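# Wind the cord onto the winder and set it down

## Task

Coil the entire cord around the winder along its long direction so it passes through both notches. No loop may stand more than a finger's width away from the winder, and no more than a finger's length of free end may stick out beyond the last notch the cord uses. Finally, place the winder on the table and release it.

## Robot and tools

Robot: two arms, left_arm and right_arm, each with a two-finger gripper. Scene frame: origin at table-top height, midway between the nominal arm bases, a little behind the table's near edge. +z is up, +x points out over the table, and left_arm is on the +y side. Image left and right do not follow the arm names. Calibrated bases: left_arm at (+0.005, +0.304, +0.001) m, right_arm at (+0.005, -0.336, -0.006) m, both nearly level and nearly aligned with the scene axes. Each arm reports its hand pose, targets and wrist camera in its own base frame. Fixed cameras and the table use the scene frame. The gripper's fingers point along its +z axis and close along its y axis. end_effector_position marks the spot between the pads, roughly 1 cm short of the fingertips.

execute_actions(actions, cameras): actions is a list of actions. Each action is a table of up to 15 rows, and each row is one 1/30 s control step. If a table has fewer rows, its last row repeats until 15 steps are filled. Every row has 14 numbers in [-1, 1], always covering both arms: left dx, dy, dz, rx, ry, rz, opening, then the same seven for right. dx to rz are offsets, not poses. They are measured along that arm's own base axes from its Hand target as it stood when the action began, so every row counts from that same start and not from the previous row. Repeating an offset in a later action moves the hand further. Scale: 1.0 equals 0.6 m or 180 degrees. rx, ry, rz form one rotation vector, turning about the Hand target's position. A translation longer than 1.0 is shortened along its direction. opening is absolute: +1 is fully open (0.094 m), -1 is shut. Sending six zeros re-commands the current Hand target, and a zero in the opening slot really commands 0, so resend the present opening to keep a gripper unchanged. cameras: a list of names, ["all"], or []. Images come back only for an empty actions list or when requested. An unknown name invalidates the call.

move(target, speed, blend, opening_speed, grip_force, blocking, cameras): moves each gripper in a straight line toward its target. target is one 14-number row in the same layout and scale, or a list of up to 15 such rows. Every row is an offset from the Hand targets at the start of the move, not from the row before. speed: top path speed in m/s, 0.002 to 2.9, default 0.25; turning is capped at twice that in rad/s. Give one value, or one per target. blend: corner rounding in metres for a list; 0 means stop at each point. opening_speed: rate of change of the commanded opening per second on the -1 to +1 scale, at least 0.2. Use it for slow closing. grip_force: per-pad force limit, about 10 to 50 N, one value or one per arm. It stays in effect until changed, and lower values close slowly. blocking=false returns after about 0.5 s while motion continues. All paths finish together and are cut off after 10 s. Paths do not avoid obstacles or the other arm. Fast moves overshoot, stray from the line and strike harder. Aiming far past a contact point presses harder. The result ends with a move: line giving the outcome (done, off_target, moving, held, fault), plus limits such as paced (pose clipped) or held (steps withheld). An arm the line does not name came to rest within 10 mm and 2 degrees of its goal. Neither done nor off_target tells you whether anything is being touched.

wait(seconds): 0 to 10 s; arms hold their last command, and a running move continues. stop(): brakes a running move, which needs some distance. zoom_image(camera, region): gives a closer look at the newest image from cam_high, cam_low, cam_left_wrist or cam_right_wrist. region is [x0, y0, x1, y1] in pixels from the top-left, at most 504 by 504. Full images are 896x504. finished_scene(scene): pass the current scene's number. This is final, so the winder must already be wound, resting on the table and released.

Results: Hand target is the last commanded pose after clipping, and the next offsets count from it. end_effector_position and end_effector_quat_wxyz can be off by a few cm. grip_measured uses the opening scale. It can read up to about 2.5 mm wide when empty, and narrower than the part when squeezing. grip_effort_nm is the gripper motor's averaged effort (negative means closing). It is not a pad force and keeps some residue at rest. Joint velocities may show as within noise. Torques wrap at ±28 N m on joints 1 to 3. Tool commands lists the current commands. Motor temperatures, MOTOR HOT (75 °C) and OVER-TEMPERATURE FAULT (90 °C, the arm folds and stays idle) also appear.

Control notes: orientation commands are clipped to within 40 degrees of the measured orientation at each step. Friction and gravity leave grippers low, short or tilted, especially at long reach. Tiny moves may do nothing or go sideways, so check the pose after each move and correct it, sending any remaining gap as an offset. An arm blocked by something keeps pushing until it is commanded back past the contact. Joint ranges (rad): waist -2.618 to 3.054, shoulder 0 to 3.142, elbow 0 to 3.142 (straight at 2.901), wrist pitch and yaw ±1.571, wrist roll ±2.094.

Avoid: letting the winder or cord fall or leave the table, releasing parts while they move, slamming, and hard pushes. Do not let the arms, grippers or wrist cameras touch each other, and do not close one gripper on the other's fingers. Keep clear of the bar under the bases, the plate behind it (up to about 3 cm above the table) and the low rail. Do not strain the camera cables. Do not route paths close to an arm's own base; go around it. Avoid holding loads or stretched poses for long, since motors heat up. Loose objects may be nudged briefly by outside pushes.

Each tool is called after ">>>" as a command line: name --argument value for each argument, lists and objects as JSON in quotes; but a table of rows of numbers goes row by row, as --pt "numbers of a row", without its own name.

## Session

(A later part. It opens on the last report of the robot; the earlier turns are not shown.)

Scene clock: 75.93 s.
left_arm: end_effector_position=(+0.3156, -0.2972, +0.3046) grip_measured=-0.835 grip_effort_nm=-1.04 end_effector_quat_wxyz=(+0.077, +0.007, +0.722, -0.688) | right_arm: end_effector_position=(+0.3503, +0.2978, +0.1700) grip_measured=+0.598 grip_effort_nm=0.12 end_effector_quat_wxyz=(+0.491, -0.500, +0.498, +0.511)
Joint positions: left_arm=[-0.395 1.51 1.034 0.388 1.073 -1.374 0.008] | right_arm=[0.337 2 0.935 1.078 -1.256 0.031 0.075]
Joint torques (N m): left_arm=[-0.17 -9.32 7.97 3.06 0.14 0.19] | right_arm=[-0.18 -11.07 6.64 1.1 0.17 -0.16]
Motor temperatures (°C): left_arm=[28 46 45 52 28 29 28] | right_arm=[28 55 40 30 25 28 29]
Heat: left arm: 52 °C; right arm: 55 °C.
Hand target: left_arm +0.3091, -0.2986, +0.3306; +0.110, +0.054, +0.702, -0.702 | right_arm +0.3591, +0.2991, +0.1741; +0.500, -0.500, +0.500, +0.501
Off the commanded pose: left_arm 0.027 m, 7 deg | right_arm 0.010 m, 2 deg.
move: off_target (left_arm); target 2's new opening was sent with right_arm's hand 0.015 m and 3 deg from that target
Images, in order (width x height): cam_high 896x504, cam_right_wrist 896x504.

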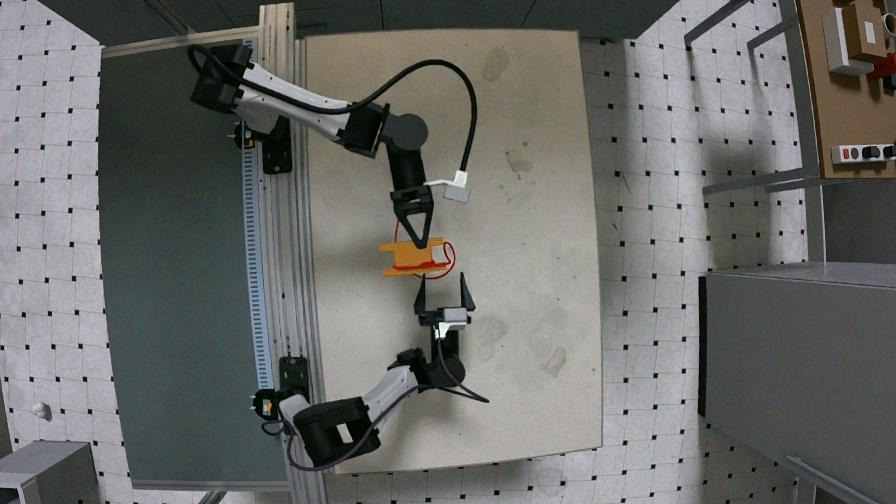

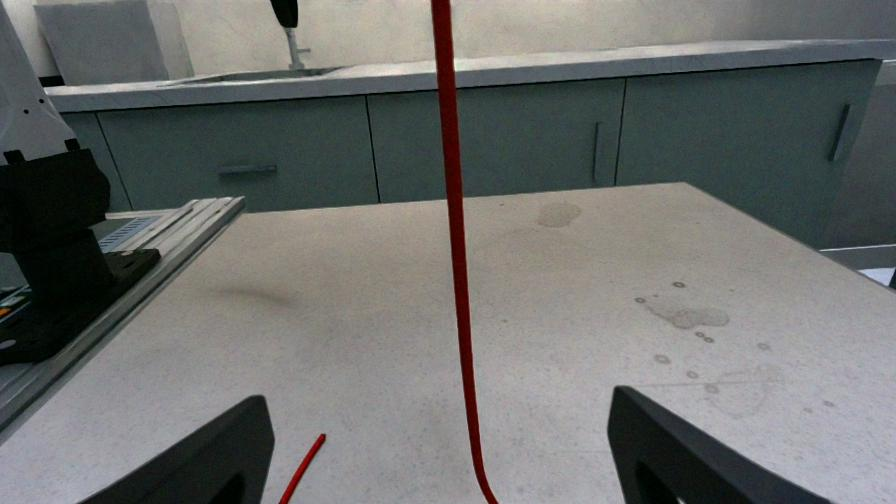

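>>> move --pt "0 0 0 0 0 0 -0.95 0.004 0.1 0 0 0 0 0.6" --pt "0 0 0 0 0 0 -0.95 0.004 0.1 0 0 0 0 -1" --pt "0 0 0 0 0 0 -0.95 0.03 0.1 0.3 0 0 0 -1" --pt "0 0 0 0 0 0 -0.95 0.03 0.15 0.29 0 0 0 -1" --pt "0 0 0 0 0 0 -0.95 0.015 0.14 0.04 0 0 0 -1" --cameras '["cam_high","cam_right_wrist"]' --speed 0.2 --blend '[0,0,0.01,0.01,0]'

>>> zoom_image --camera "cam_high" --region '[330, 190, 480, 340]'

Scene clock: 82.97 s.
left_arm: end_effector_position=(+0.3155, -0.2969, +0.3046) grip_measured=-0.835 grip_effort_nm=-1.05 end_effector_quat_wxyz=(+0.076, +0.007, +0.722, -0.688) | right_arm: end_effector_position=(+0.3702, +0.3811, +0.2042) grip_measured=-0.941 grip_effort_nm=-0.99 end_effector_quat_wxyz=(+0.497, -0.501, +0.503, +0.500)
Joint positions: left_arm=[-0.394 1.51 1.034 0.388 1.076 -1.374 0.008] | right_arm=[0.51 2.049 1.214 0.822 -1.062 -0.007 0.003]
Joint torques (N m): left_arm=[-0.27 -9.32 7.97 3.05 0.11 0.19] | right_arm=[0.51 -11.26 4.12 1.95 0.15 0.11]
Motor temperatures (°C): left_arm=[28 47 46 54 28 29 28] | right_arm=[28 55 41 30 25 28 29]
Heat: left arm: 54 °C; right arm: 55 °C.
Hand target: left_arm +0.3091, -0.2987, +0.3306; +0.110, +0.054, +0.702, -0.702 | right_arm +0.3681, +0.3831, +0.1981; +0.500, -0.500, +0.500, +0.501
Off the commanded pose: left_arm 0.027 m, 7 deg | right_arm 0.007 m, 1 deg.
move: off_target (left_arm)
Images, in order (width x height): cam_high 896x504, cam_right_wrist 896x504.

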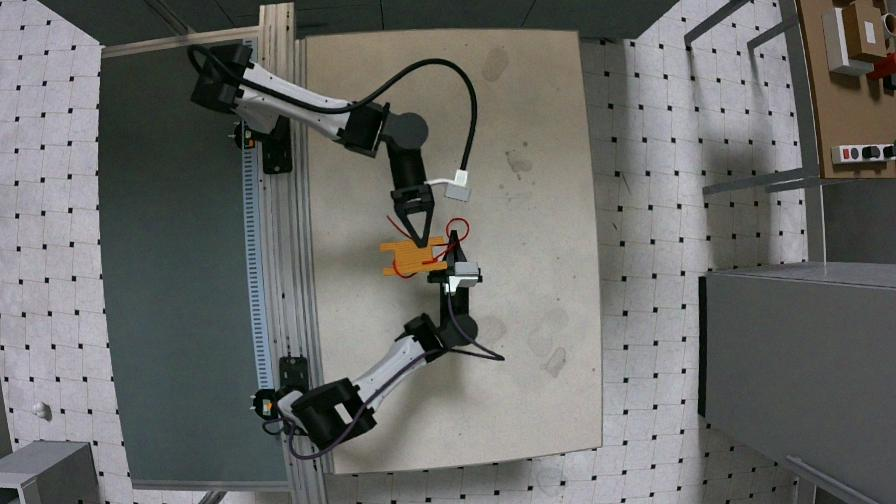

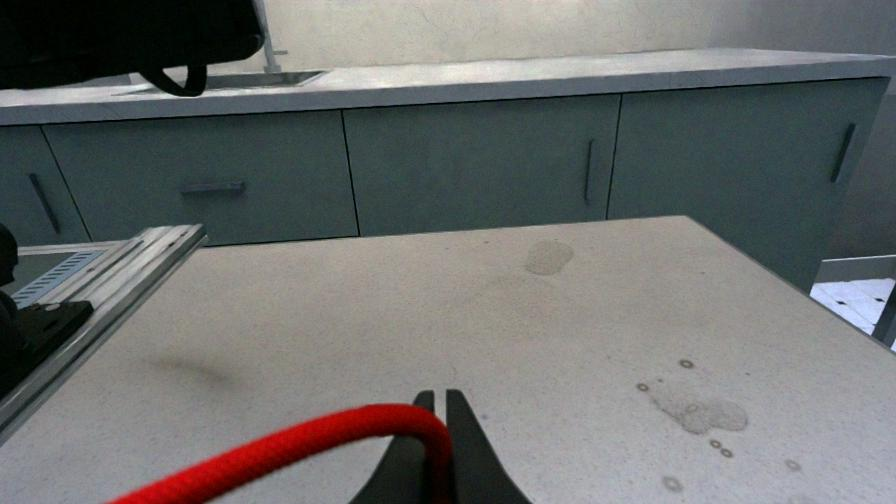

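Scaled by 3.360 from the camera's 896x504 image, which has a finer 1280x720 frame.

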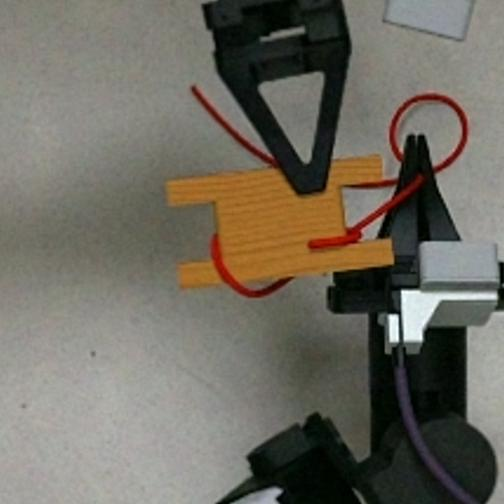

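>>> move --target '[0,0,0,0,0,0,-0.95,0.05,-0.05,-0.205,0,0,0,-1]' --cameras '["cam_high","cam_low","cam_left_wrist"]' --speed 0.2

>>> zoom_image --camera "cam_high" --region '[330, 190, 480, 340]'

>>> zoom_image --camera "cam_low" --region '[300, 110, 500, 310]'

Scene clock: 87.13 s.
left_arm: end_effector_position=(+0.3290, -0.2932, +0.3000) grip_measured=-0.835 grip_effort_nm=-1.04 end_effector_quat_wxyz=(+0.109, -0.004, +0.725, -0.680) | right_arm: end_effector_position=(+0.3822, +0.3584, +0.1017) grip_measured=-0.941 grip_effort_nm=-0.99 end_effector_quat_wxyz=(+0.520, -0.529, +0.451, +0.497)
Joint positions: left_arm=[-0.385 1.517 1.034 0.382 1.019 -1.332 0.008] | right_arm=[0.44 2.39 1.201 1.281 -1.187 -0.016 0.003]
Joint torques (N m): left_arm=[-0.94 -9.95 8.09 3.07 0.78 -0.04] | right_arm=[-1.65 -9.25 4.68 0.94 0.43 0.16]
Motor temperatures (°C): left_arm=[28 48 47 55 28 29 28] | right_arm=[28 55 40 30 25 28 29]
Heat: left arm: 55 °C; right arm: 55 °C.
Hand target: left_arm +0.3092, -0.2986, +0.3305; +0.110, +0.054, +0.702, -0.702 | right_arm +0.3980, +0.3531, +0.0750; +0.500, -0.500, +0.500, +0.501
Off the commanded pose: left_arm 0.037 m, 8 deg | right_arm 0.031 m, 7 deg.
move: off_target (left_arm, right_arm)
Images, in order (width x height): cam_high 896x504, cam_low 896x504, cam_left_wrist 896x504.

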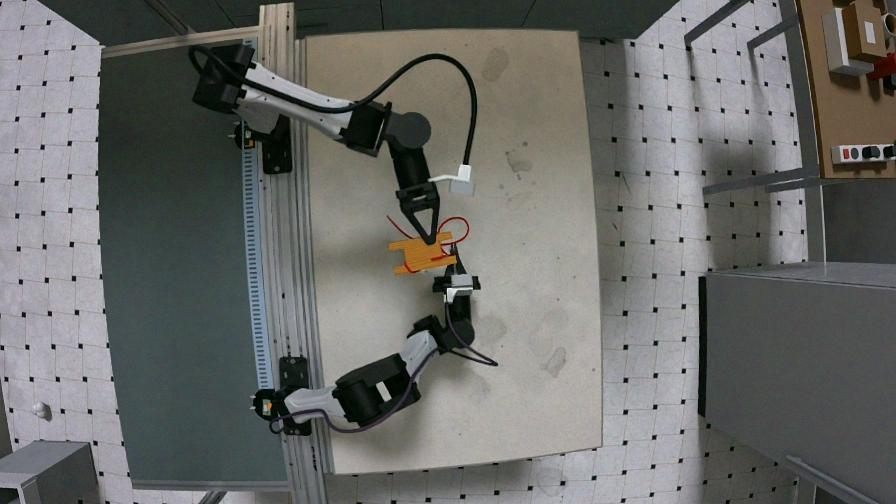

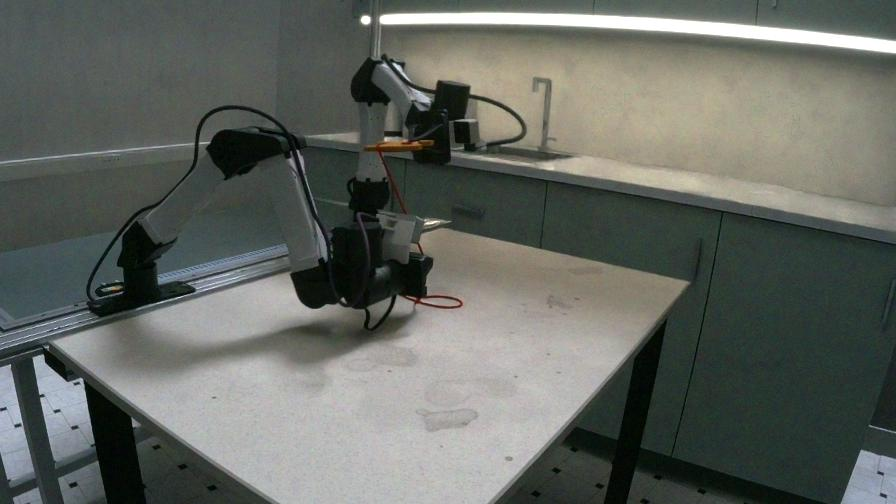

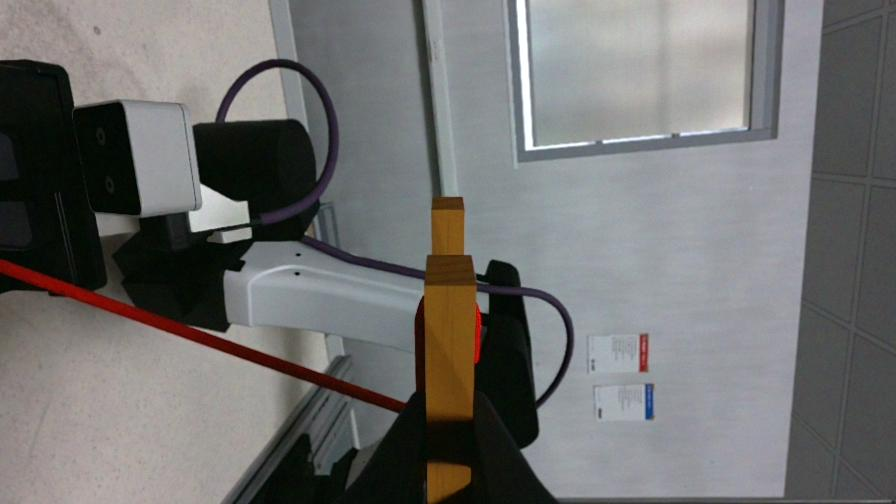

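Scaled by 3.360 from the camera's 896x504 image, which has a finer 1280x720 frame.

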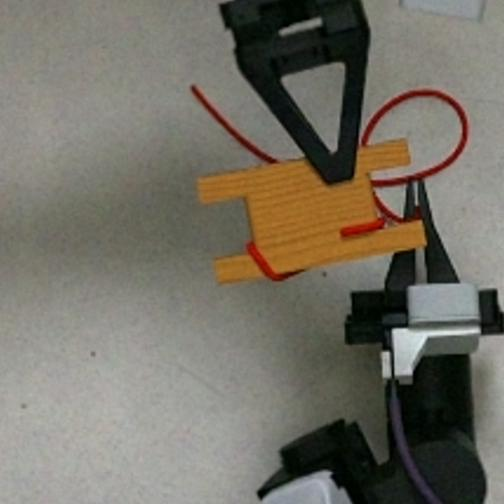

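Scaled by 2.520 from the camera's 896x504 image, which has a finer 1280x720 frame.

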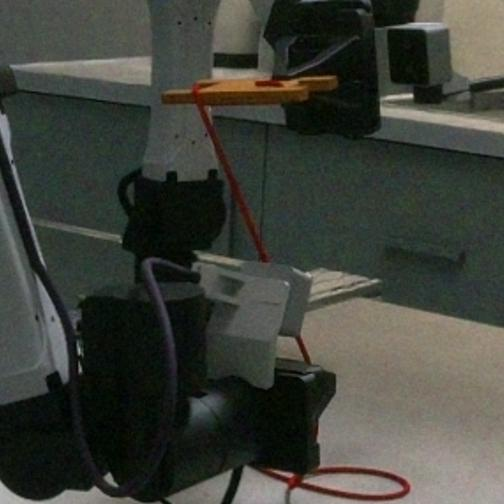

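>>> move --pt "0 0 0 0 0 0 -0.95 -0.097 -0.188 0.175 0 0 0 -1" --pt "0 0 0 0 0 0 -0.95 -0.213 -0.172 0.542 0 0 0 -1" --pt "0 0 0 0 0 0 -0.95 -0.113 -0.115 0.608 0 0 0 -1" --pt "0 0 0 0 0 0 -0.95 0.0 -0.09 0.6 0 0 0 -1" --pt "0 0 0 0 0 0 -0.95 0.03 0.053 0.575 0 0 0 -1" --pt "0 0 0 0 0 0 -0.95 0.037 0.062 0.442 0 0 0 -1" --pt "0 0 0 0 0 0 -0.95 -0.013 0.058 0.275 0 0 0 -1" --pt "0 0 0 0 0 0 -0.95 -0.055 0.053 0.1 0 0 0 -1" --cameras '["cam_high","cam_low","cam_right_wrist"]' --speed 0.22 --blend '[0.03,0.03,0.02,0.02,0.02,0.02,0.02,0]'

>>> zoom_image --camera "cam_high" --region '[330, 190, 480, 340]'

>>> zoom_image --camera "cam_low" --region '[300, 110, 500, 310]'

Scene clock: 96.57 s.
left_arm: end_effector_position=(+0.3177, -0.2971, +0.3006) grip_measured=-0.835 grip_effort_nm=-1.04 end_effector_quat_wxyz=(+0.081, +0.010, +0.724, -0.685) | right_arm: end_effector_position=(+0.3644, +0.3846, +0.1490) grip_measured=-0.941 grip_effort_nm=-0.99 end_effector_quat_wxyz=(+0.502, -0.509, +0.486, +0.502)
Joint positions: left_arm=[-0.393 1.517 1.034 0.382 1.071 -1.351 0.008] | right_arm=[0.52 2.197 1.156 1.06 -1.073 -0.007 0.003]
Joint torques (N m): left_arm=[-0.31 -10.04 7.92 3.12 0.19 -0.03] | right_arm=[0.28 -10.84 3.26 1.74 0.25 0.12]
Motor temperatures (°C): left_arm=[28 48 47 58 28 29 29] | right_arm=[28 55 40 30 25 28 29]
Heat: left arm: 58 °C; right arm: 55 °C.
Hand target: left_arm +0.3092, -0.2986, +0.3305; +0.110, +0.054, +0.702, -0.702 | right_arm +0.3651, +0.3849, +0.1352; +0.500, -0.500, +0.500, +0.501
Off the commanded pose: left_arm 0.031 m, 7 deg | right_arm 0.014 m, 2 deg.
move: off_target (left_arm, right_arm)
Images, in order (width x height): cam_high 896x504, cam_low 896x504, cam_right_wrist 896x504.

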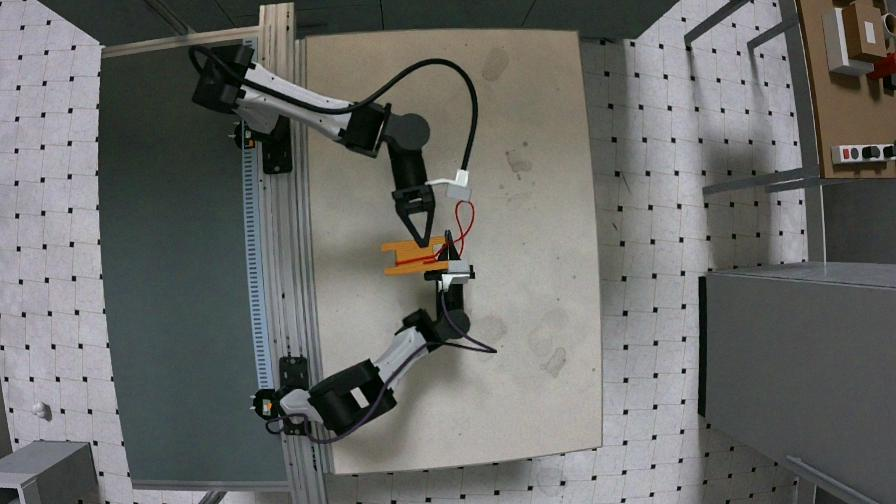

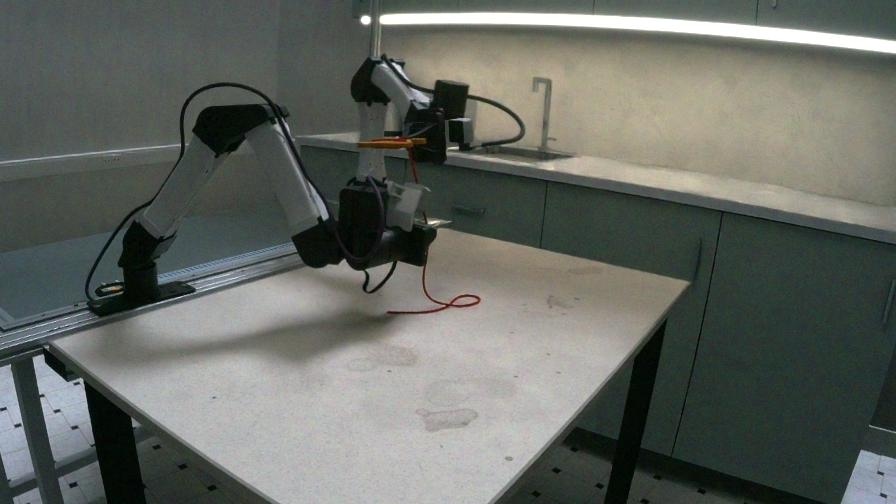

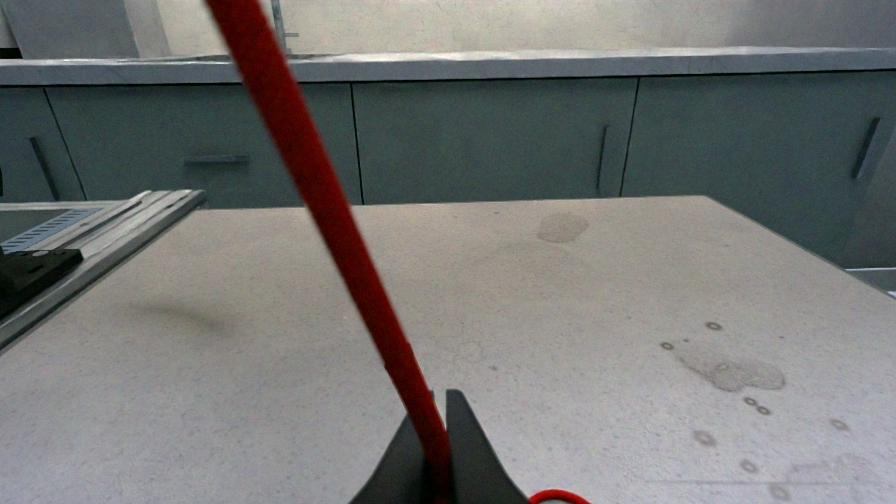

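Scaled by 3.360 from the camera's 896x504 image, which has a finer 1280x720 frame.

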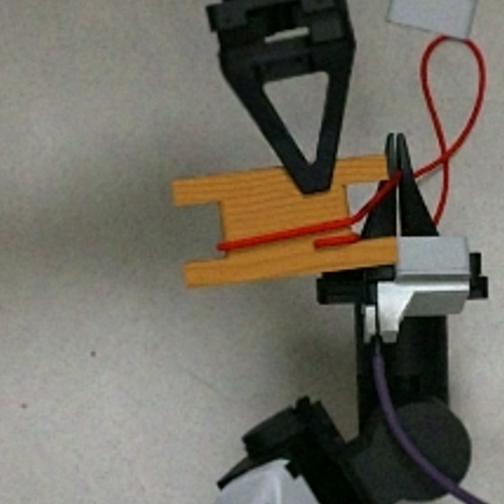

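Scaled by 2.520 from the camera's 896x504 image, which has a finer 1280x720 frame.

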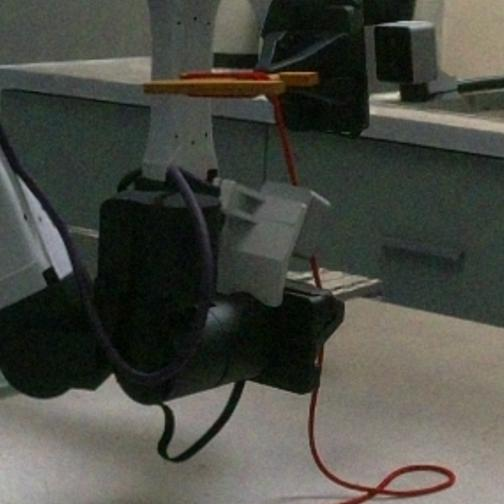

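>>> move --pt "0 0 0 0 0 0 -0.95 0 0 0 0 0 0 0.6" --pt "0 0 0 0 0 0 -0.95 -0.03 -0.25 0 0 0 0 0.6" --pt "0 0 0 0 0 0 -0.95 -0.06 -0.23 -0.08 0 0 0 0.6" --pt "0 0 0 0 0 0 -0.95 -0.075 -0.04 -0.097 0 0 0 0.6" --pt "0 0 0 0 0 0 -0.95 -0.075 -0.04 -0.097 0 0 0 -1" --cameras '["cam_low","cam_right_wrist"]' --speed 0.25 --blend '[0,0.02,0.02,0,0]'

Scene clock: 102.23 s.
left_arm: end_effector_position=(+0.3172, -0.2971, +0.3012) grip_measured=-0.835 grip_effort_nm=-1.04 end_effector_quat_wxyz=(+0.082, +0.012, +0.723, -0.686) | right_arm: end_effector_position=(+0.3139, +0.3588, +0.0706) grip_measured=-0.986 grip_effort_nm=-0.72 end_effector_quat_wxyz=(+0.480, -0.499, +0.514, +0.506)
Joint positions: left_arm=[-0.393 1.517 1.034 0.385 1.074 -1.349 0.008] | right_arm=[0.53 2.292 0.879 1.359 -1.052 -0.005 0.001]
Joint torques (N m): left_arm=[-0.31 -10.03 7.9 3.09 0.15 -0.04] | right_arm=[-0.14 -10.32 4.85 2 0.14 0.11]
Motor temperatures (°C): left_arm=[28 48 48 59 28 29 29] | right_arm=[28 55 40 31 25 28 29]
Heat: left arm: 59 °C; right arm: 55 °C.
Hand target: left_arm +0.3092, -0.2986, +0.3305; +0.110, +0.054, +0.702, -0.702 | right_arm +0.3200, +0.3609, +0.0769; +0.500, -0.500, +0.500, +0.501
Off the commanded pose: left_arm 0.030 m, 7 deg | right_arm 0.009 m, 3 deg.
move: off_target (left_arm, right_arm); target 5's new opening was sent with right_arm's hand 0.009 m and 3 deg from that target
Images, in order (width x height): cam_low 896x504, cam_right_wrist 896x504.

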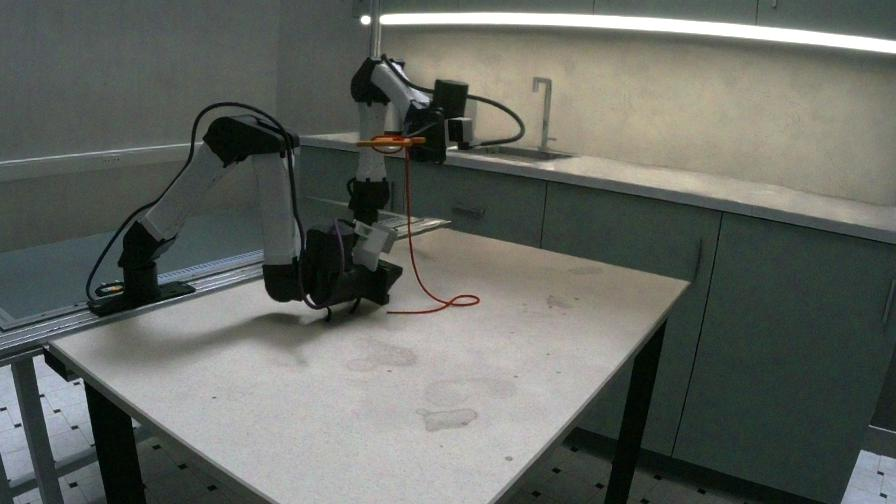

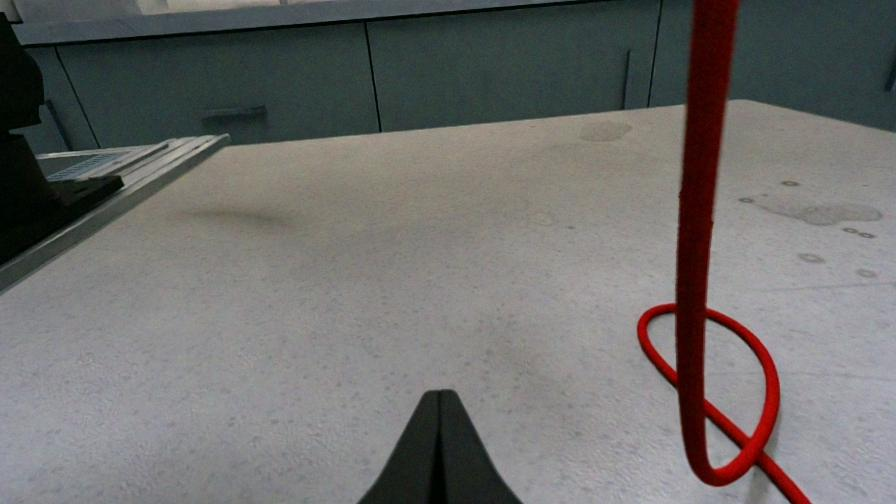

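>>> move --pt "0 0 0 0 0 0 -0.95 0 -0.15 0.02 0 0 0 -1" --pt "0 0 0 0 0 0 -0.95 0.08 -0.15 0.03 0 0 0 0.7" --pt "0 0 0 0 0 0 -0.95 0.08 0 0.03 0 0 0 0.7" --pt "0 0 0 0 0 0 -0.95 0.08 0 0.03 0 0 0 -1" --cameras '["cam_low","cam_right_wrist"]' --speed 0.25

Scene clock: 109.00 s.
left_arm: end_effector_position=(+0.3172, -0.2971, +0.3012) grip_measured=-0.835 grip_effort_nm=-1.04 end_effector_quat_wxyz=(+0.082, +0.012, +0.723, -0.686) | right_arm: end_effector_position=(+0.3573, +0.3610, +0.1004) grip_measured=-0.933 grip_effort_nm=-0.99 end_effector_quat_wxyz=(+0.500, -0.507, +0.486, +0.506)
Joint positions: left_arm=[-0.393 1.517 1.034 0.385 1.074 -1.349 0.008] | right_arm=[0.477 2.309 1.067 1.272 -1.121 0.011 0.003]
Joint torques (N m): left_arm=[-0.31 -10.03 7.91 3.09 0.15 -0.04] | right_arm=[-0.66 -11.34 5.81 1.16 0.18 -0.01]
Motor temperatures (°C): left_arm=[28 48 48 61 28 29 29] | right_arm=[28 54 40 31 25 28 29]
Heat: left arm: 61 °C; right arm: 54 °C.
Hand target: left_arm +0.3092, -0.2986, +0.3305; +0.110, +0.054, +0.702, -0.702 | right_arm +0.3681, +0.3609, +0.0950; +0.500, -0.500, +0.500, +0.501
Off the commanded pose: left_arm 0.030 m, 7 deg | right_arm 0.012 m, 2 deg.
move: off_target (left_arm, right_arm); target 4's new opening was sent with right_arm's hand 0.012 m and 2 deg from that target
Images, in order (width x height): cam_low 896x504, cam_right_wrist 896x504.

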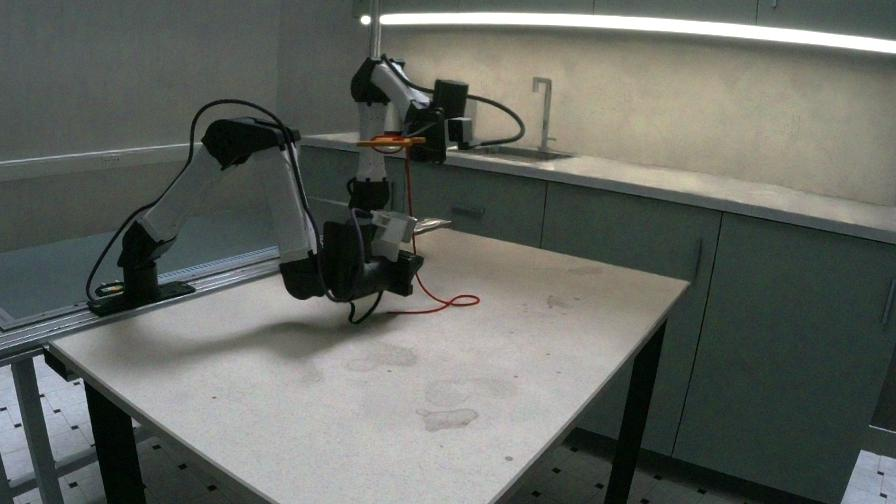

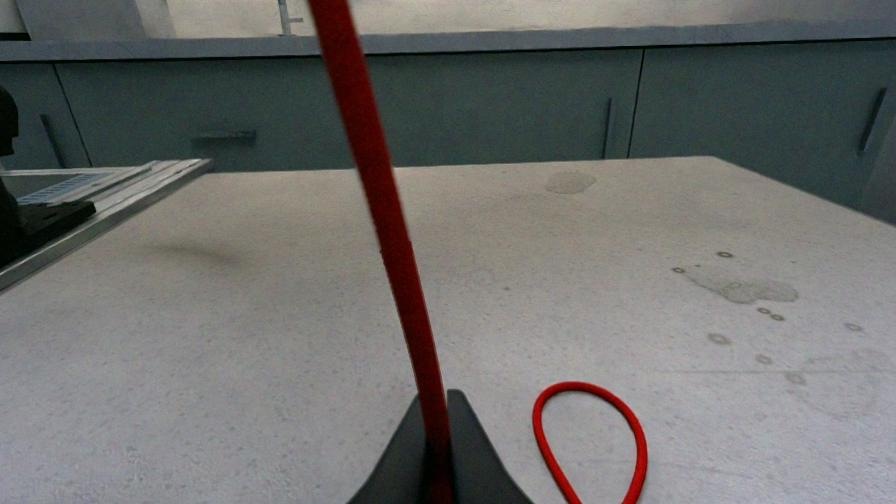

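>>> move --pt "0 0 0 0 0 0 -0.95 -0.247 -0.018 0.075 0 0 0 -1" --pt "0 0 0 0 0 0 -0.95 -0.347 -0.018 0.192 0 0 0 -1" --pt "0 0 0 0 0 0 -0.95 -0.347 -0.018 0.392 0 0 0 -1" --pt "0 0 0 0 0 0 -0.95 -0.272 -0.018 0.558 0 0 0 -1" --pt "0 0 0 0 0 0 -0.95 -0.289 -0.143 0.525 0 0 0 -1" --pt "0 0 0 0 0 0 -0.95 -0.147 -0.143 0.508 0 0 0 -1" --pt "0 0 0 0 0 0 -0.95 -0.022 -0.135 0.467 0 0 0 -1" --pt "0 0 0 0 0 0 -0.95 0.03 0.02 0.442 0 0 0 -1" --pt "0 0 0 0 0 0 -0.95 0.03 0.028 0.342 0 0 0 -1" --pt "0 0 0 0 0 0 -0.95 -0.01 0.023 0.24 0 0 0 -1" --cameras '["cam_high","cam_low","cam_left_wrist"]' --speed 0.22 --blend '[0.03,0.03,0.03,0.02,0.02,0.02,0.02,0.015,0.015,0]'

>>> zoom_image --camera "cam_high" --region '[330, 190, 480, 340]'

Scene clock: 118.03 s.
left_arm: end_effector_position=(+0.3191, -0.2957, +0.3107) grip_measured=-0.835 grip_effort_nm=-1.04 end_effector_quat_wxyz=(+0.099, +0.014, +0.716, -0.691) | right_arm: end_effector_position=(+0.3531, +0.3732, +0.2596) grip_measured=-0.933 grip_effort_nm=-0.99 end_effector_quat_wxyz=(+0.508, -0.519, +0.470, +0.501)
Joint positions: left_arm=[-0.392 1.506 1.034 0.419 1.056 -1.363 0.008] | right_arm=[0.505 1.92 1.235 0.729 -1.108 -0.018 0.003]
Joint torques (N m): left_arm=[-0.43 -8.72 8.02 2.74 0.32 0.08] | right_arm=[-0.03 -9.18 3.86 1.55 0.45 0.13]
Motor temperatures (°C): left_arm=[28 48 49 60 28 29 29] | right_arm=[28 53 40 31 25 28 29]
Heat: left arm: 60 °C; right arm: 53 °C.
Hand target: left_arm +0.3091, -0.2987, +0.3305; +0.110, +0.054, +0.702, -0.702 | right_arm +0.3621, +0.3747, +0.2389; +0.500, -0.500, +0.500, +0.501
Off the commanded pose: left_arm 0.022 m, 5 deg | right_arm 0.023 m, 4 deg.
move: off_target (left_arm, right_arm)
Images, in order (width x height): cam_high 896x504, cam_low 896x504, cam_left_wrist 896x504.

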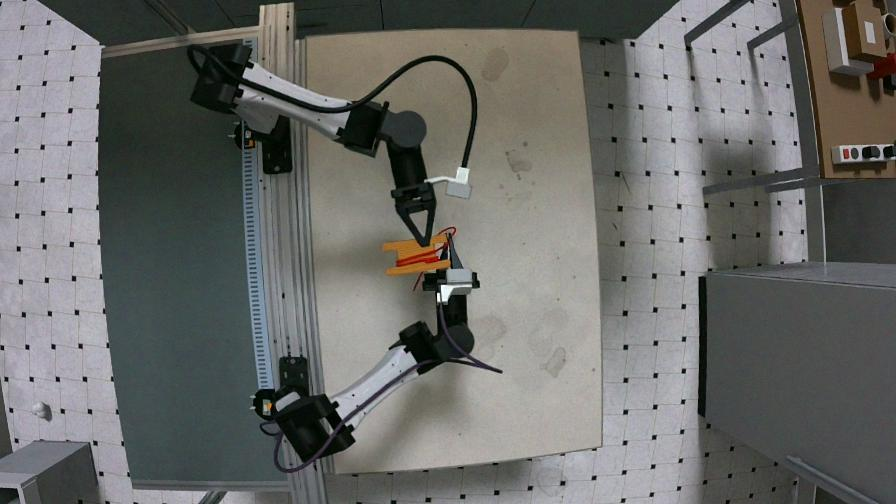

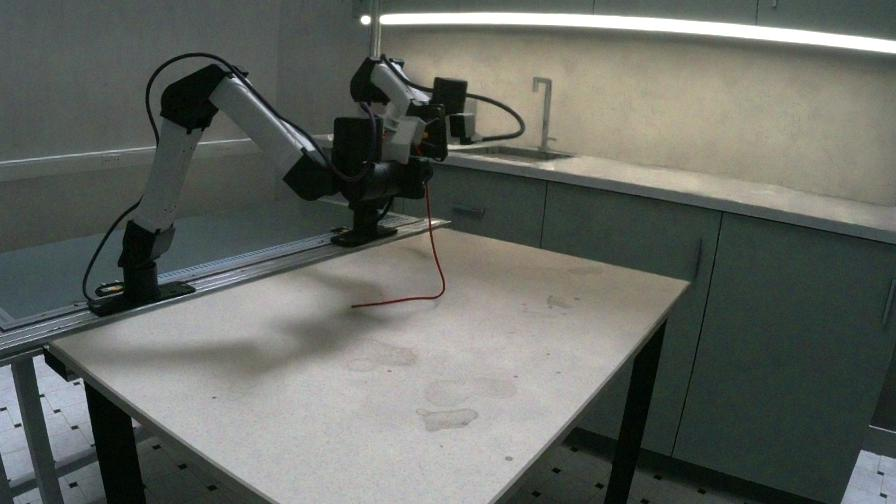

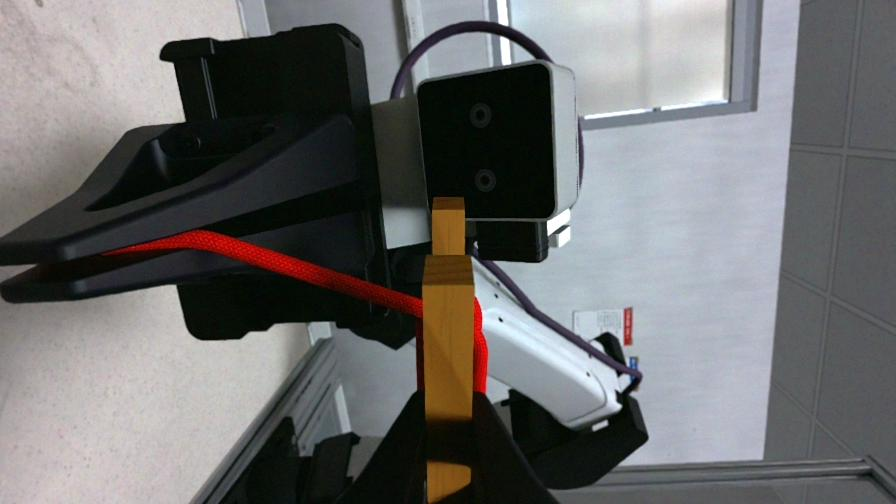

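Scaled by 3.360 from the camera's 896x504 image, which has a finer 1280x720 frame.

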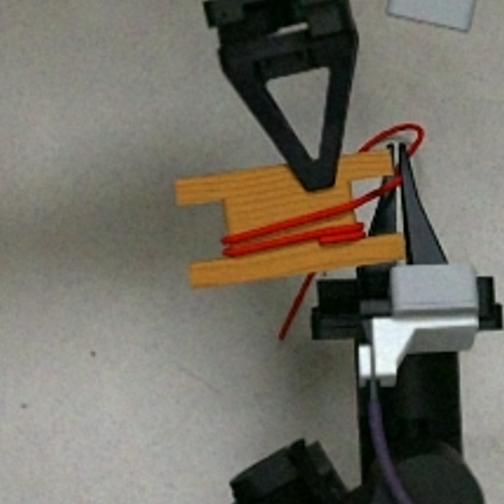

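>>> move --pt "0 0 0 0 0 0 -0.95 0 0 0 0 0 0 0.7" --pt "0 0 0 0 0 0 -0.95 -0.02 -0.25 0 0 0 0 0.7" --pt "0 0 0 0 0 0 -0.95 -0.035 -0.155 -0.258 0 0 0 0.7" --cameras '["cam_right_wrist"]' --speed 0.25 --blend '[0,0.02,0]'

Scene clock: 123.57 s.
left_arm: end_effector_position=(+0.3149, -0.2972, +0.3109) grip_measured=-0.835 grip_effort_nm=-1.04 end_effector_quat_wxyz=(+0.091, +0.022, +0.716, -0.692) | right_arm: end_effector_position=(+0.3433, +0.2814, +0.0869) grip_measured=+0.698 grip_effort_nm=0.12 end_effector_quat_wxyz=(+0.493, -0.500, +0.504, +0.503)
Joint positions: left_arm=[-0.395 1.506 1.034 0.419 1.074 -1.363 0.008] | right_arm=[0.302 2.24 0.849 1.365 -1.274 -0.012 0.08]
Joint torques (N m): left_arm=[-0.14 -8.72 8.01 2.74 0.11 0.06] | right_arm=[0.27 -9.96 2.4 1.85 0.15 0.11]
Motor temperatures (°C): left_arm=[28 48 49 58 28 29 29] | right_arm=[28 53 40 31 25 28 29]
Heat: left arm: 58 °C; right arm: 53 °C.
Hand target: left_arm +0.3091, -0.2987, +0.3305; +0.110, +0.054, +0.702, -0.702 | right_arm +0.3410, +0.2817, +0.0841; +0.500, -0.500, +0.500, +0.501
Off the commanded pose: left_arm 0.021 m, 5 deg | right_arm 0.004 m, 1 deg.
move: off_target (left_arm)
Images, in order (width x height): cam_right_wrist 896x504.

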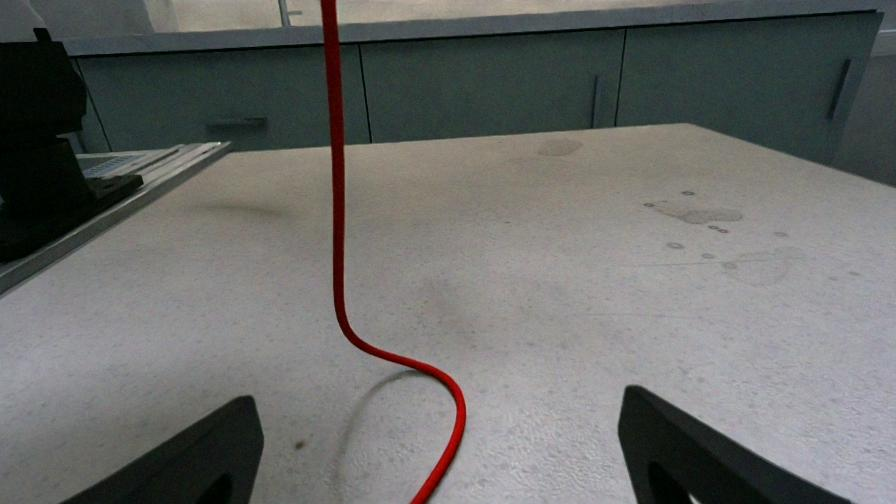

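>>> move --pt "0 0 0 0 0 0 -0.95 -0.047 0 0.01 0 0 0 0.7" --pt "0 0 0 0 0 0 -0.95 -0.047 0.135 0.01 0 0 0 0.7" --pt "0 0 0 0 0 0 -0.95 -0.047 0.135 0.01 0 0 0 -1" --cameras '["cam_right_wrist"]' --speed 0.2

>>> move --pt "0 0 0 0 0 0 -0.95 -0.155 -0.021 0.083 0 0 0 -1" --pt "0 0 0 0 0 0 -0.95 -0.255 -0.021 0.2 0 0 0 -1" --pt "0 0 0 0 0 0 -0.95 -0.255 -0.021 0.4 0 0 0 -1" --pt "0 0 0 0 0 0 -0.95 -0.18 -0.021 0.567 0 0 0 -1" --pt "0 0 0 0 0 0 -0.95 -0.196 -0.146 0.533 0 0 0 -1" --pt "0 0 0 0 0 0 -0.95 -0.055 -0.146 0.516 0 0 0 -1" --pt "0 0 0 0 0 0 -0.95 0.07 -0.138 0.475 0 0 0 -1" --pt "0 0 0 0 0 0 -0.95 0.12 0.02 0.45 0 0 0 -1" --pt "0 0 0 0 0 0 -0.95 0.12 0.0255 0.35 0 0 0 -1" --pt "0 0 0 0 0 0 -0.95 0.082 0.02 0.25 0 0 0 -1" --cameras '["cam_high","cam_low","cam_left_wrist"]' --speed 0.22 --blend '[0.03,0.03,0.03,0.02,0.02,0.02,0.02,0.015,0.015,0]'

>>> zoom_image --camera "cam_high" --region '[330, 190, 480, 340]'

Scene clock: 130.03 s.
left_arm: end_effector_position=(+0.3149, -0.2972, +0.3109) grip_measured=-0.835 grip_effort_nm=-1.04 end_effector_quat_wxyz=(+0.091, +0.022, +0.716, -0.692) | right_arm: end_effector_position=(+0.3047, +0.3604, +0.0955) grip_measured=-0.932 grip_effort_nm=-0.99 end_effector_quat_wxyz=(+0.504, -0.508, +0.485, +0.503)
Joint positions: left_arm=[-0.395 1.506 1.034 0.419 1.074 -1.363 0.008] | right_arm=[0.544 2.236 0.848 1.416 -1.049 0.001 0.003]
Joint torques (N m): left_arm=[-0.13 -8.73 8.01 2.74 0.11 0.06] | right_arm=[-0.14 -10.13 4.98 1.21 0.18 0.09]
Motor temperatures (°C): left_arm=[28 48 49 56 28 29 29] | right_arm=[28 53 40 31 25 28 29]
Heat: left arm: 56 °C; right arm: 53 °C.
Hand target: left_arm +0.3091, -0.2987, +0.3305; +0.110, +0.054, +0.702, -0.702 | right_arm +0.3128, +0.3627, +0.0900; +0.500, -0.500, +0.500, +0.501
Off the commanded pose: left_arm 0.021 m, 5 deg | right_arm 0.010 m, 2 deg.
move: off_target (left_arm)
Images, in order (width x height): cam_right_wrist 896x504.

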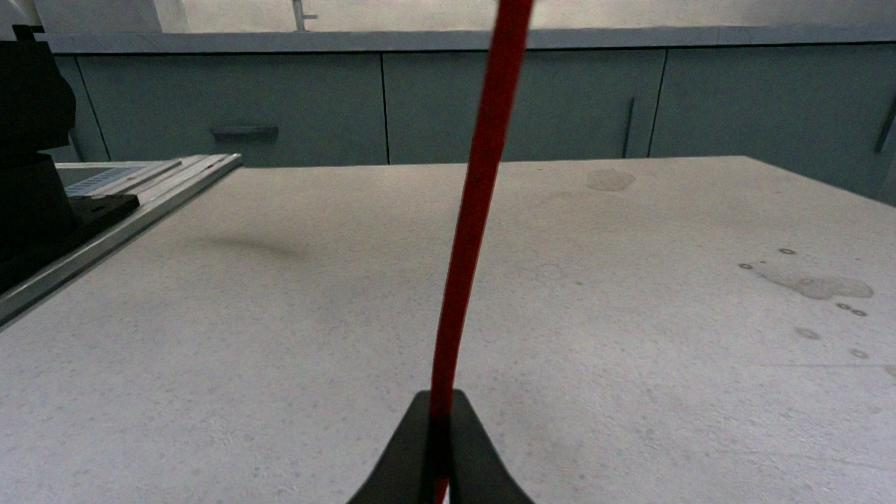

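Scene clock: 135.37 s.
left_arm: end_effector_position=(+0.3157, -0.2971, +0.3108) grip_measured=-0.835 grip_effort_nm=-1.04 end_effector_quat_wxyz=(+0.093, +0.020, +0.716, -0.692) | right_arm: end_effector_position=(+0.3561, +0.3740, +0.2533) grip_measured=-0.932 grip_effort_nm=-0.99 end_effector_quat_wxyz=(+0.498, -0.511, +0.486, +0.505)
Joint positions: left_arm=[-0.395 1.506 1.034 0.419 1.07 -1.363 0.008] | right_arm=[0.506 1.927 1.237 0.702 -1.096 -0.007 0.003]
Joint torques (N m): left_arm=[-0.13 -8.72 8.01 2.74 0.17 0.07] | right_arm=[-0.01 -9.94 4.12 1.77 0.29 0.12]
Motor temperatures (°C): left_arm=[28 47 49 55 28 29 29] | right_arm=[28 53 40 32 25 28 29]
Heat: left arm: 55 °C; right arm: 53 °C.
Hand target: left_arm +0.3091, -0.2986, +0.3305; +0.110, +0.054, +0.702, -0.702 | right_arm +0.3619, +0.3748, +0.2402; +0.500, -0.500, +0.500, +0.501
Off the commanded pose: left_arm 0.021 m, 5 deg | right_arm 0.015 m, 2 deg.
move: off_target (left_arm, right_arm)
Images, in order (width x height): cam_high 896x504, cam_low 896x504, cam_left_wrist 896x504.

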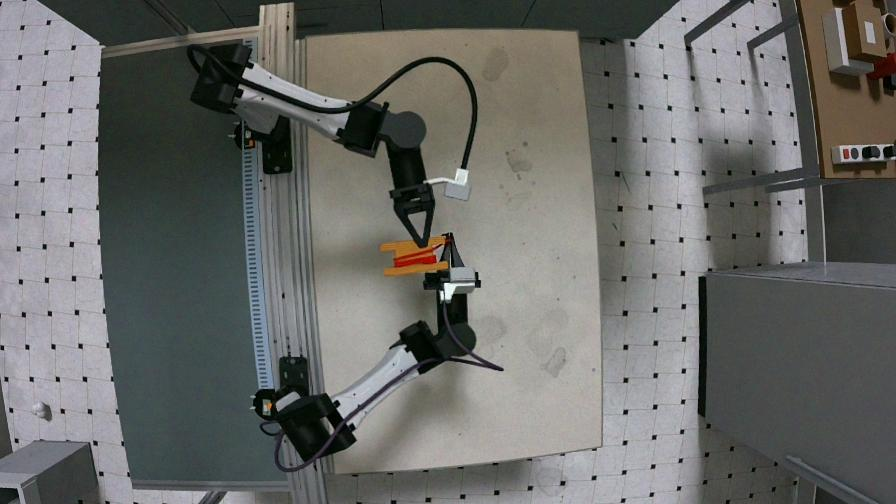

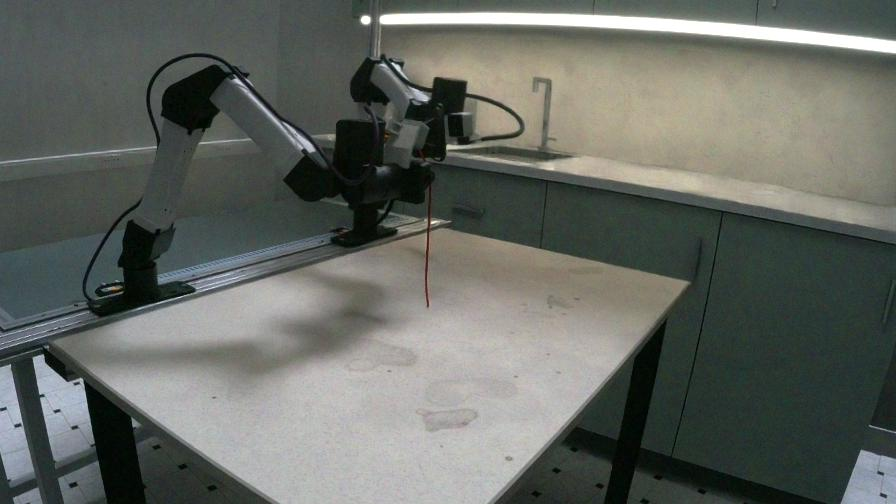

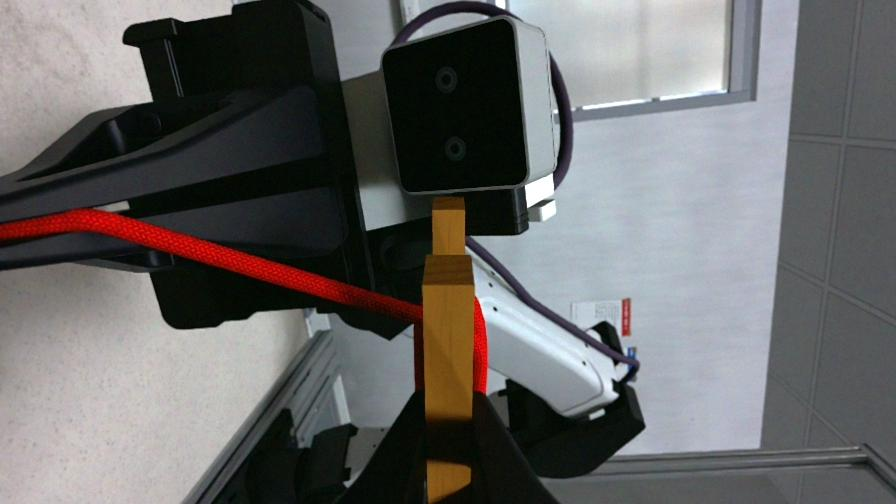

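Scaled by 3.360 from the camera's 896x504 image, which has a finer 1280x720 frame.

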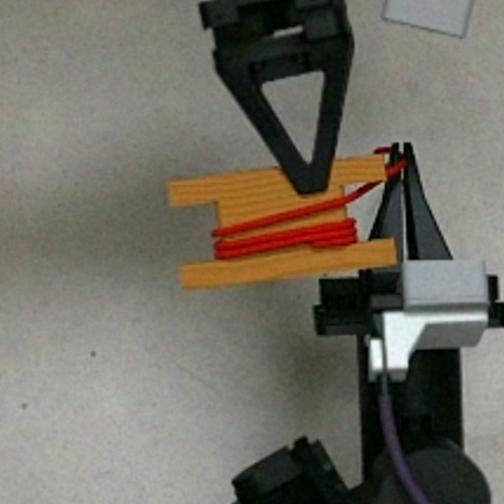

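>>> move --pt "0 0 0 0 0 0 -0.95 0 0 0 0 0 0 0.7" --pt "0 0 0 0 0 0 -0.95 -0.02 -0.25 0 0 0 0 0.7" --pt "0 0 0 0 0 0 -0.95 -0.0565 -0.2 -0.25 0 0 0 0.7" --pt "0 0 0 0 0 0 -0.95 -0.0565 -0.018 -0.25 0 0 0 0.7" --pt "0 0 0 0 0 0 -0.95 -0.0565 -0.018 -0.25 0 0 0 -1" --cameras '["cam_right_wrist"]' --speed 0.22 --blend '[0,0.02,0.02,0,0]'

Scene clock: 142.27 s.
left_arm: end_effector_position=(+0.3149, -0.2972, +0.3109) grip_measured=-0.835 grip_effort_nm=-1.04 end_effector_quat_wxyz=(+0.091, +0.022, +0.716, -0.692) | right_arm: end_effector_position=(+0.3219, +0.3613, +0.0836) grip_measured=-0.948 grip_effort_nm=-0.99 end_effector_quat_wxyz=(+0.480, -0.499, +0.514, +0.506)
Joint positions: left_arm=[-0.395 1.506 1.034 0.419 1.074 -1.363 0.008] | right_arm=[0.525 2.257 0.91 1.293 -1.056 -0.005 0.002]
Joint torques (N m): left_arm=[-0.13 -8.73 7.99 2.74 0.11 0.06] | right_arm=[-0.06 -10.43 5.26 2 0.13 0.11]
Heat: left arm: 54 °C; right arm: 53 °C.
Hand target: left_arm +0.3091, -0.2986, +0.3305; +0.110, +0.054, +0.702, -0.702 | right_arm +0.3281, +0.3639, +0.0901; +0.500, -0.500, +0.500, +0.501
Off the commanded pose: left_arm 0.021 m, 5 deg | right_arm 0.009 m, 3 deg.
move: off_target (left_arm, right_arm); target 5's new opening was sent with right_arm's hand 0.009 m and 3 deg from that target
Images, in order (width x height): cam_right_wrist 896x504.

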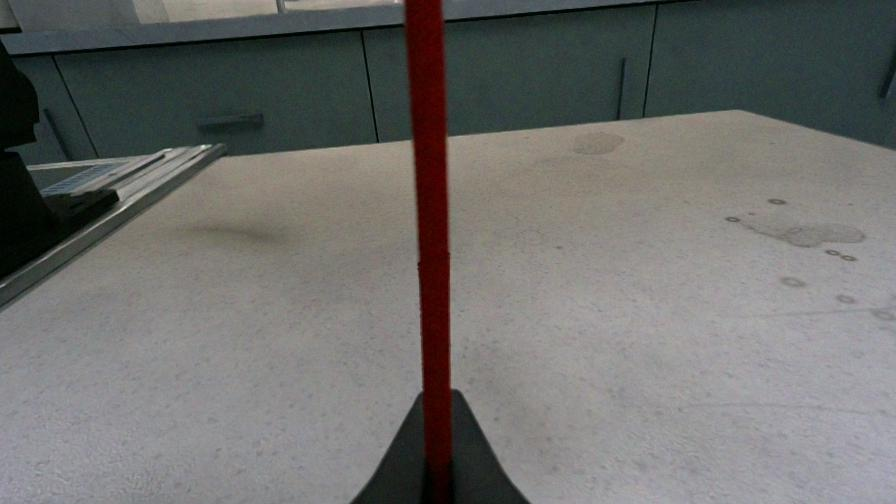

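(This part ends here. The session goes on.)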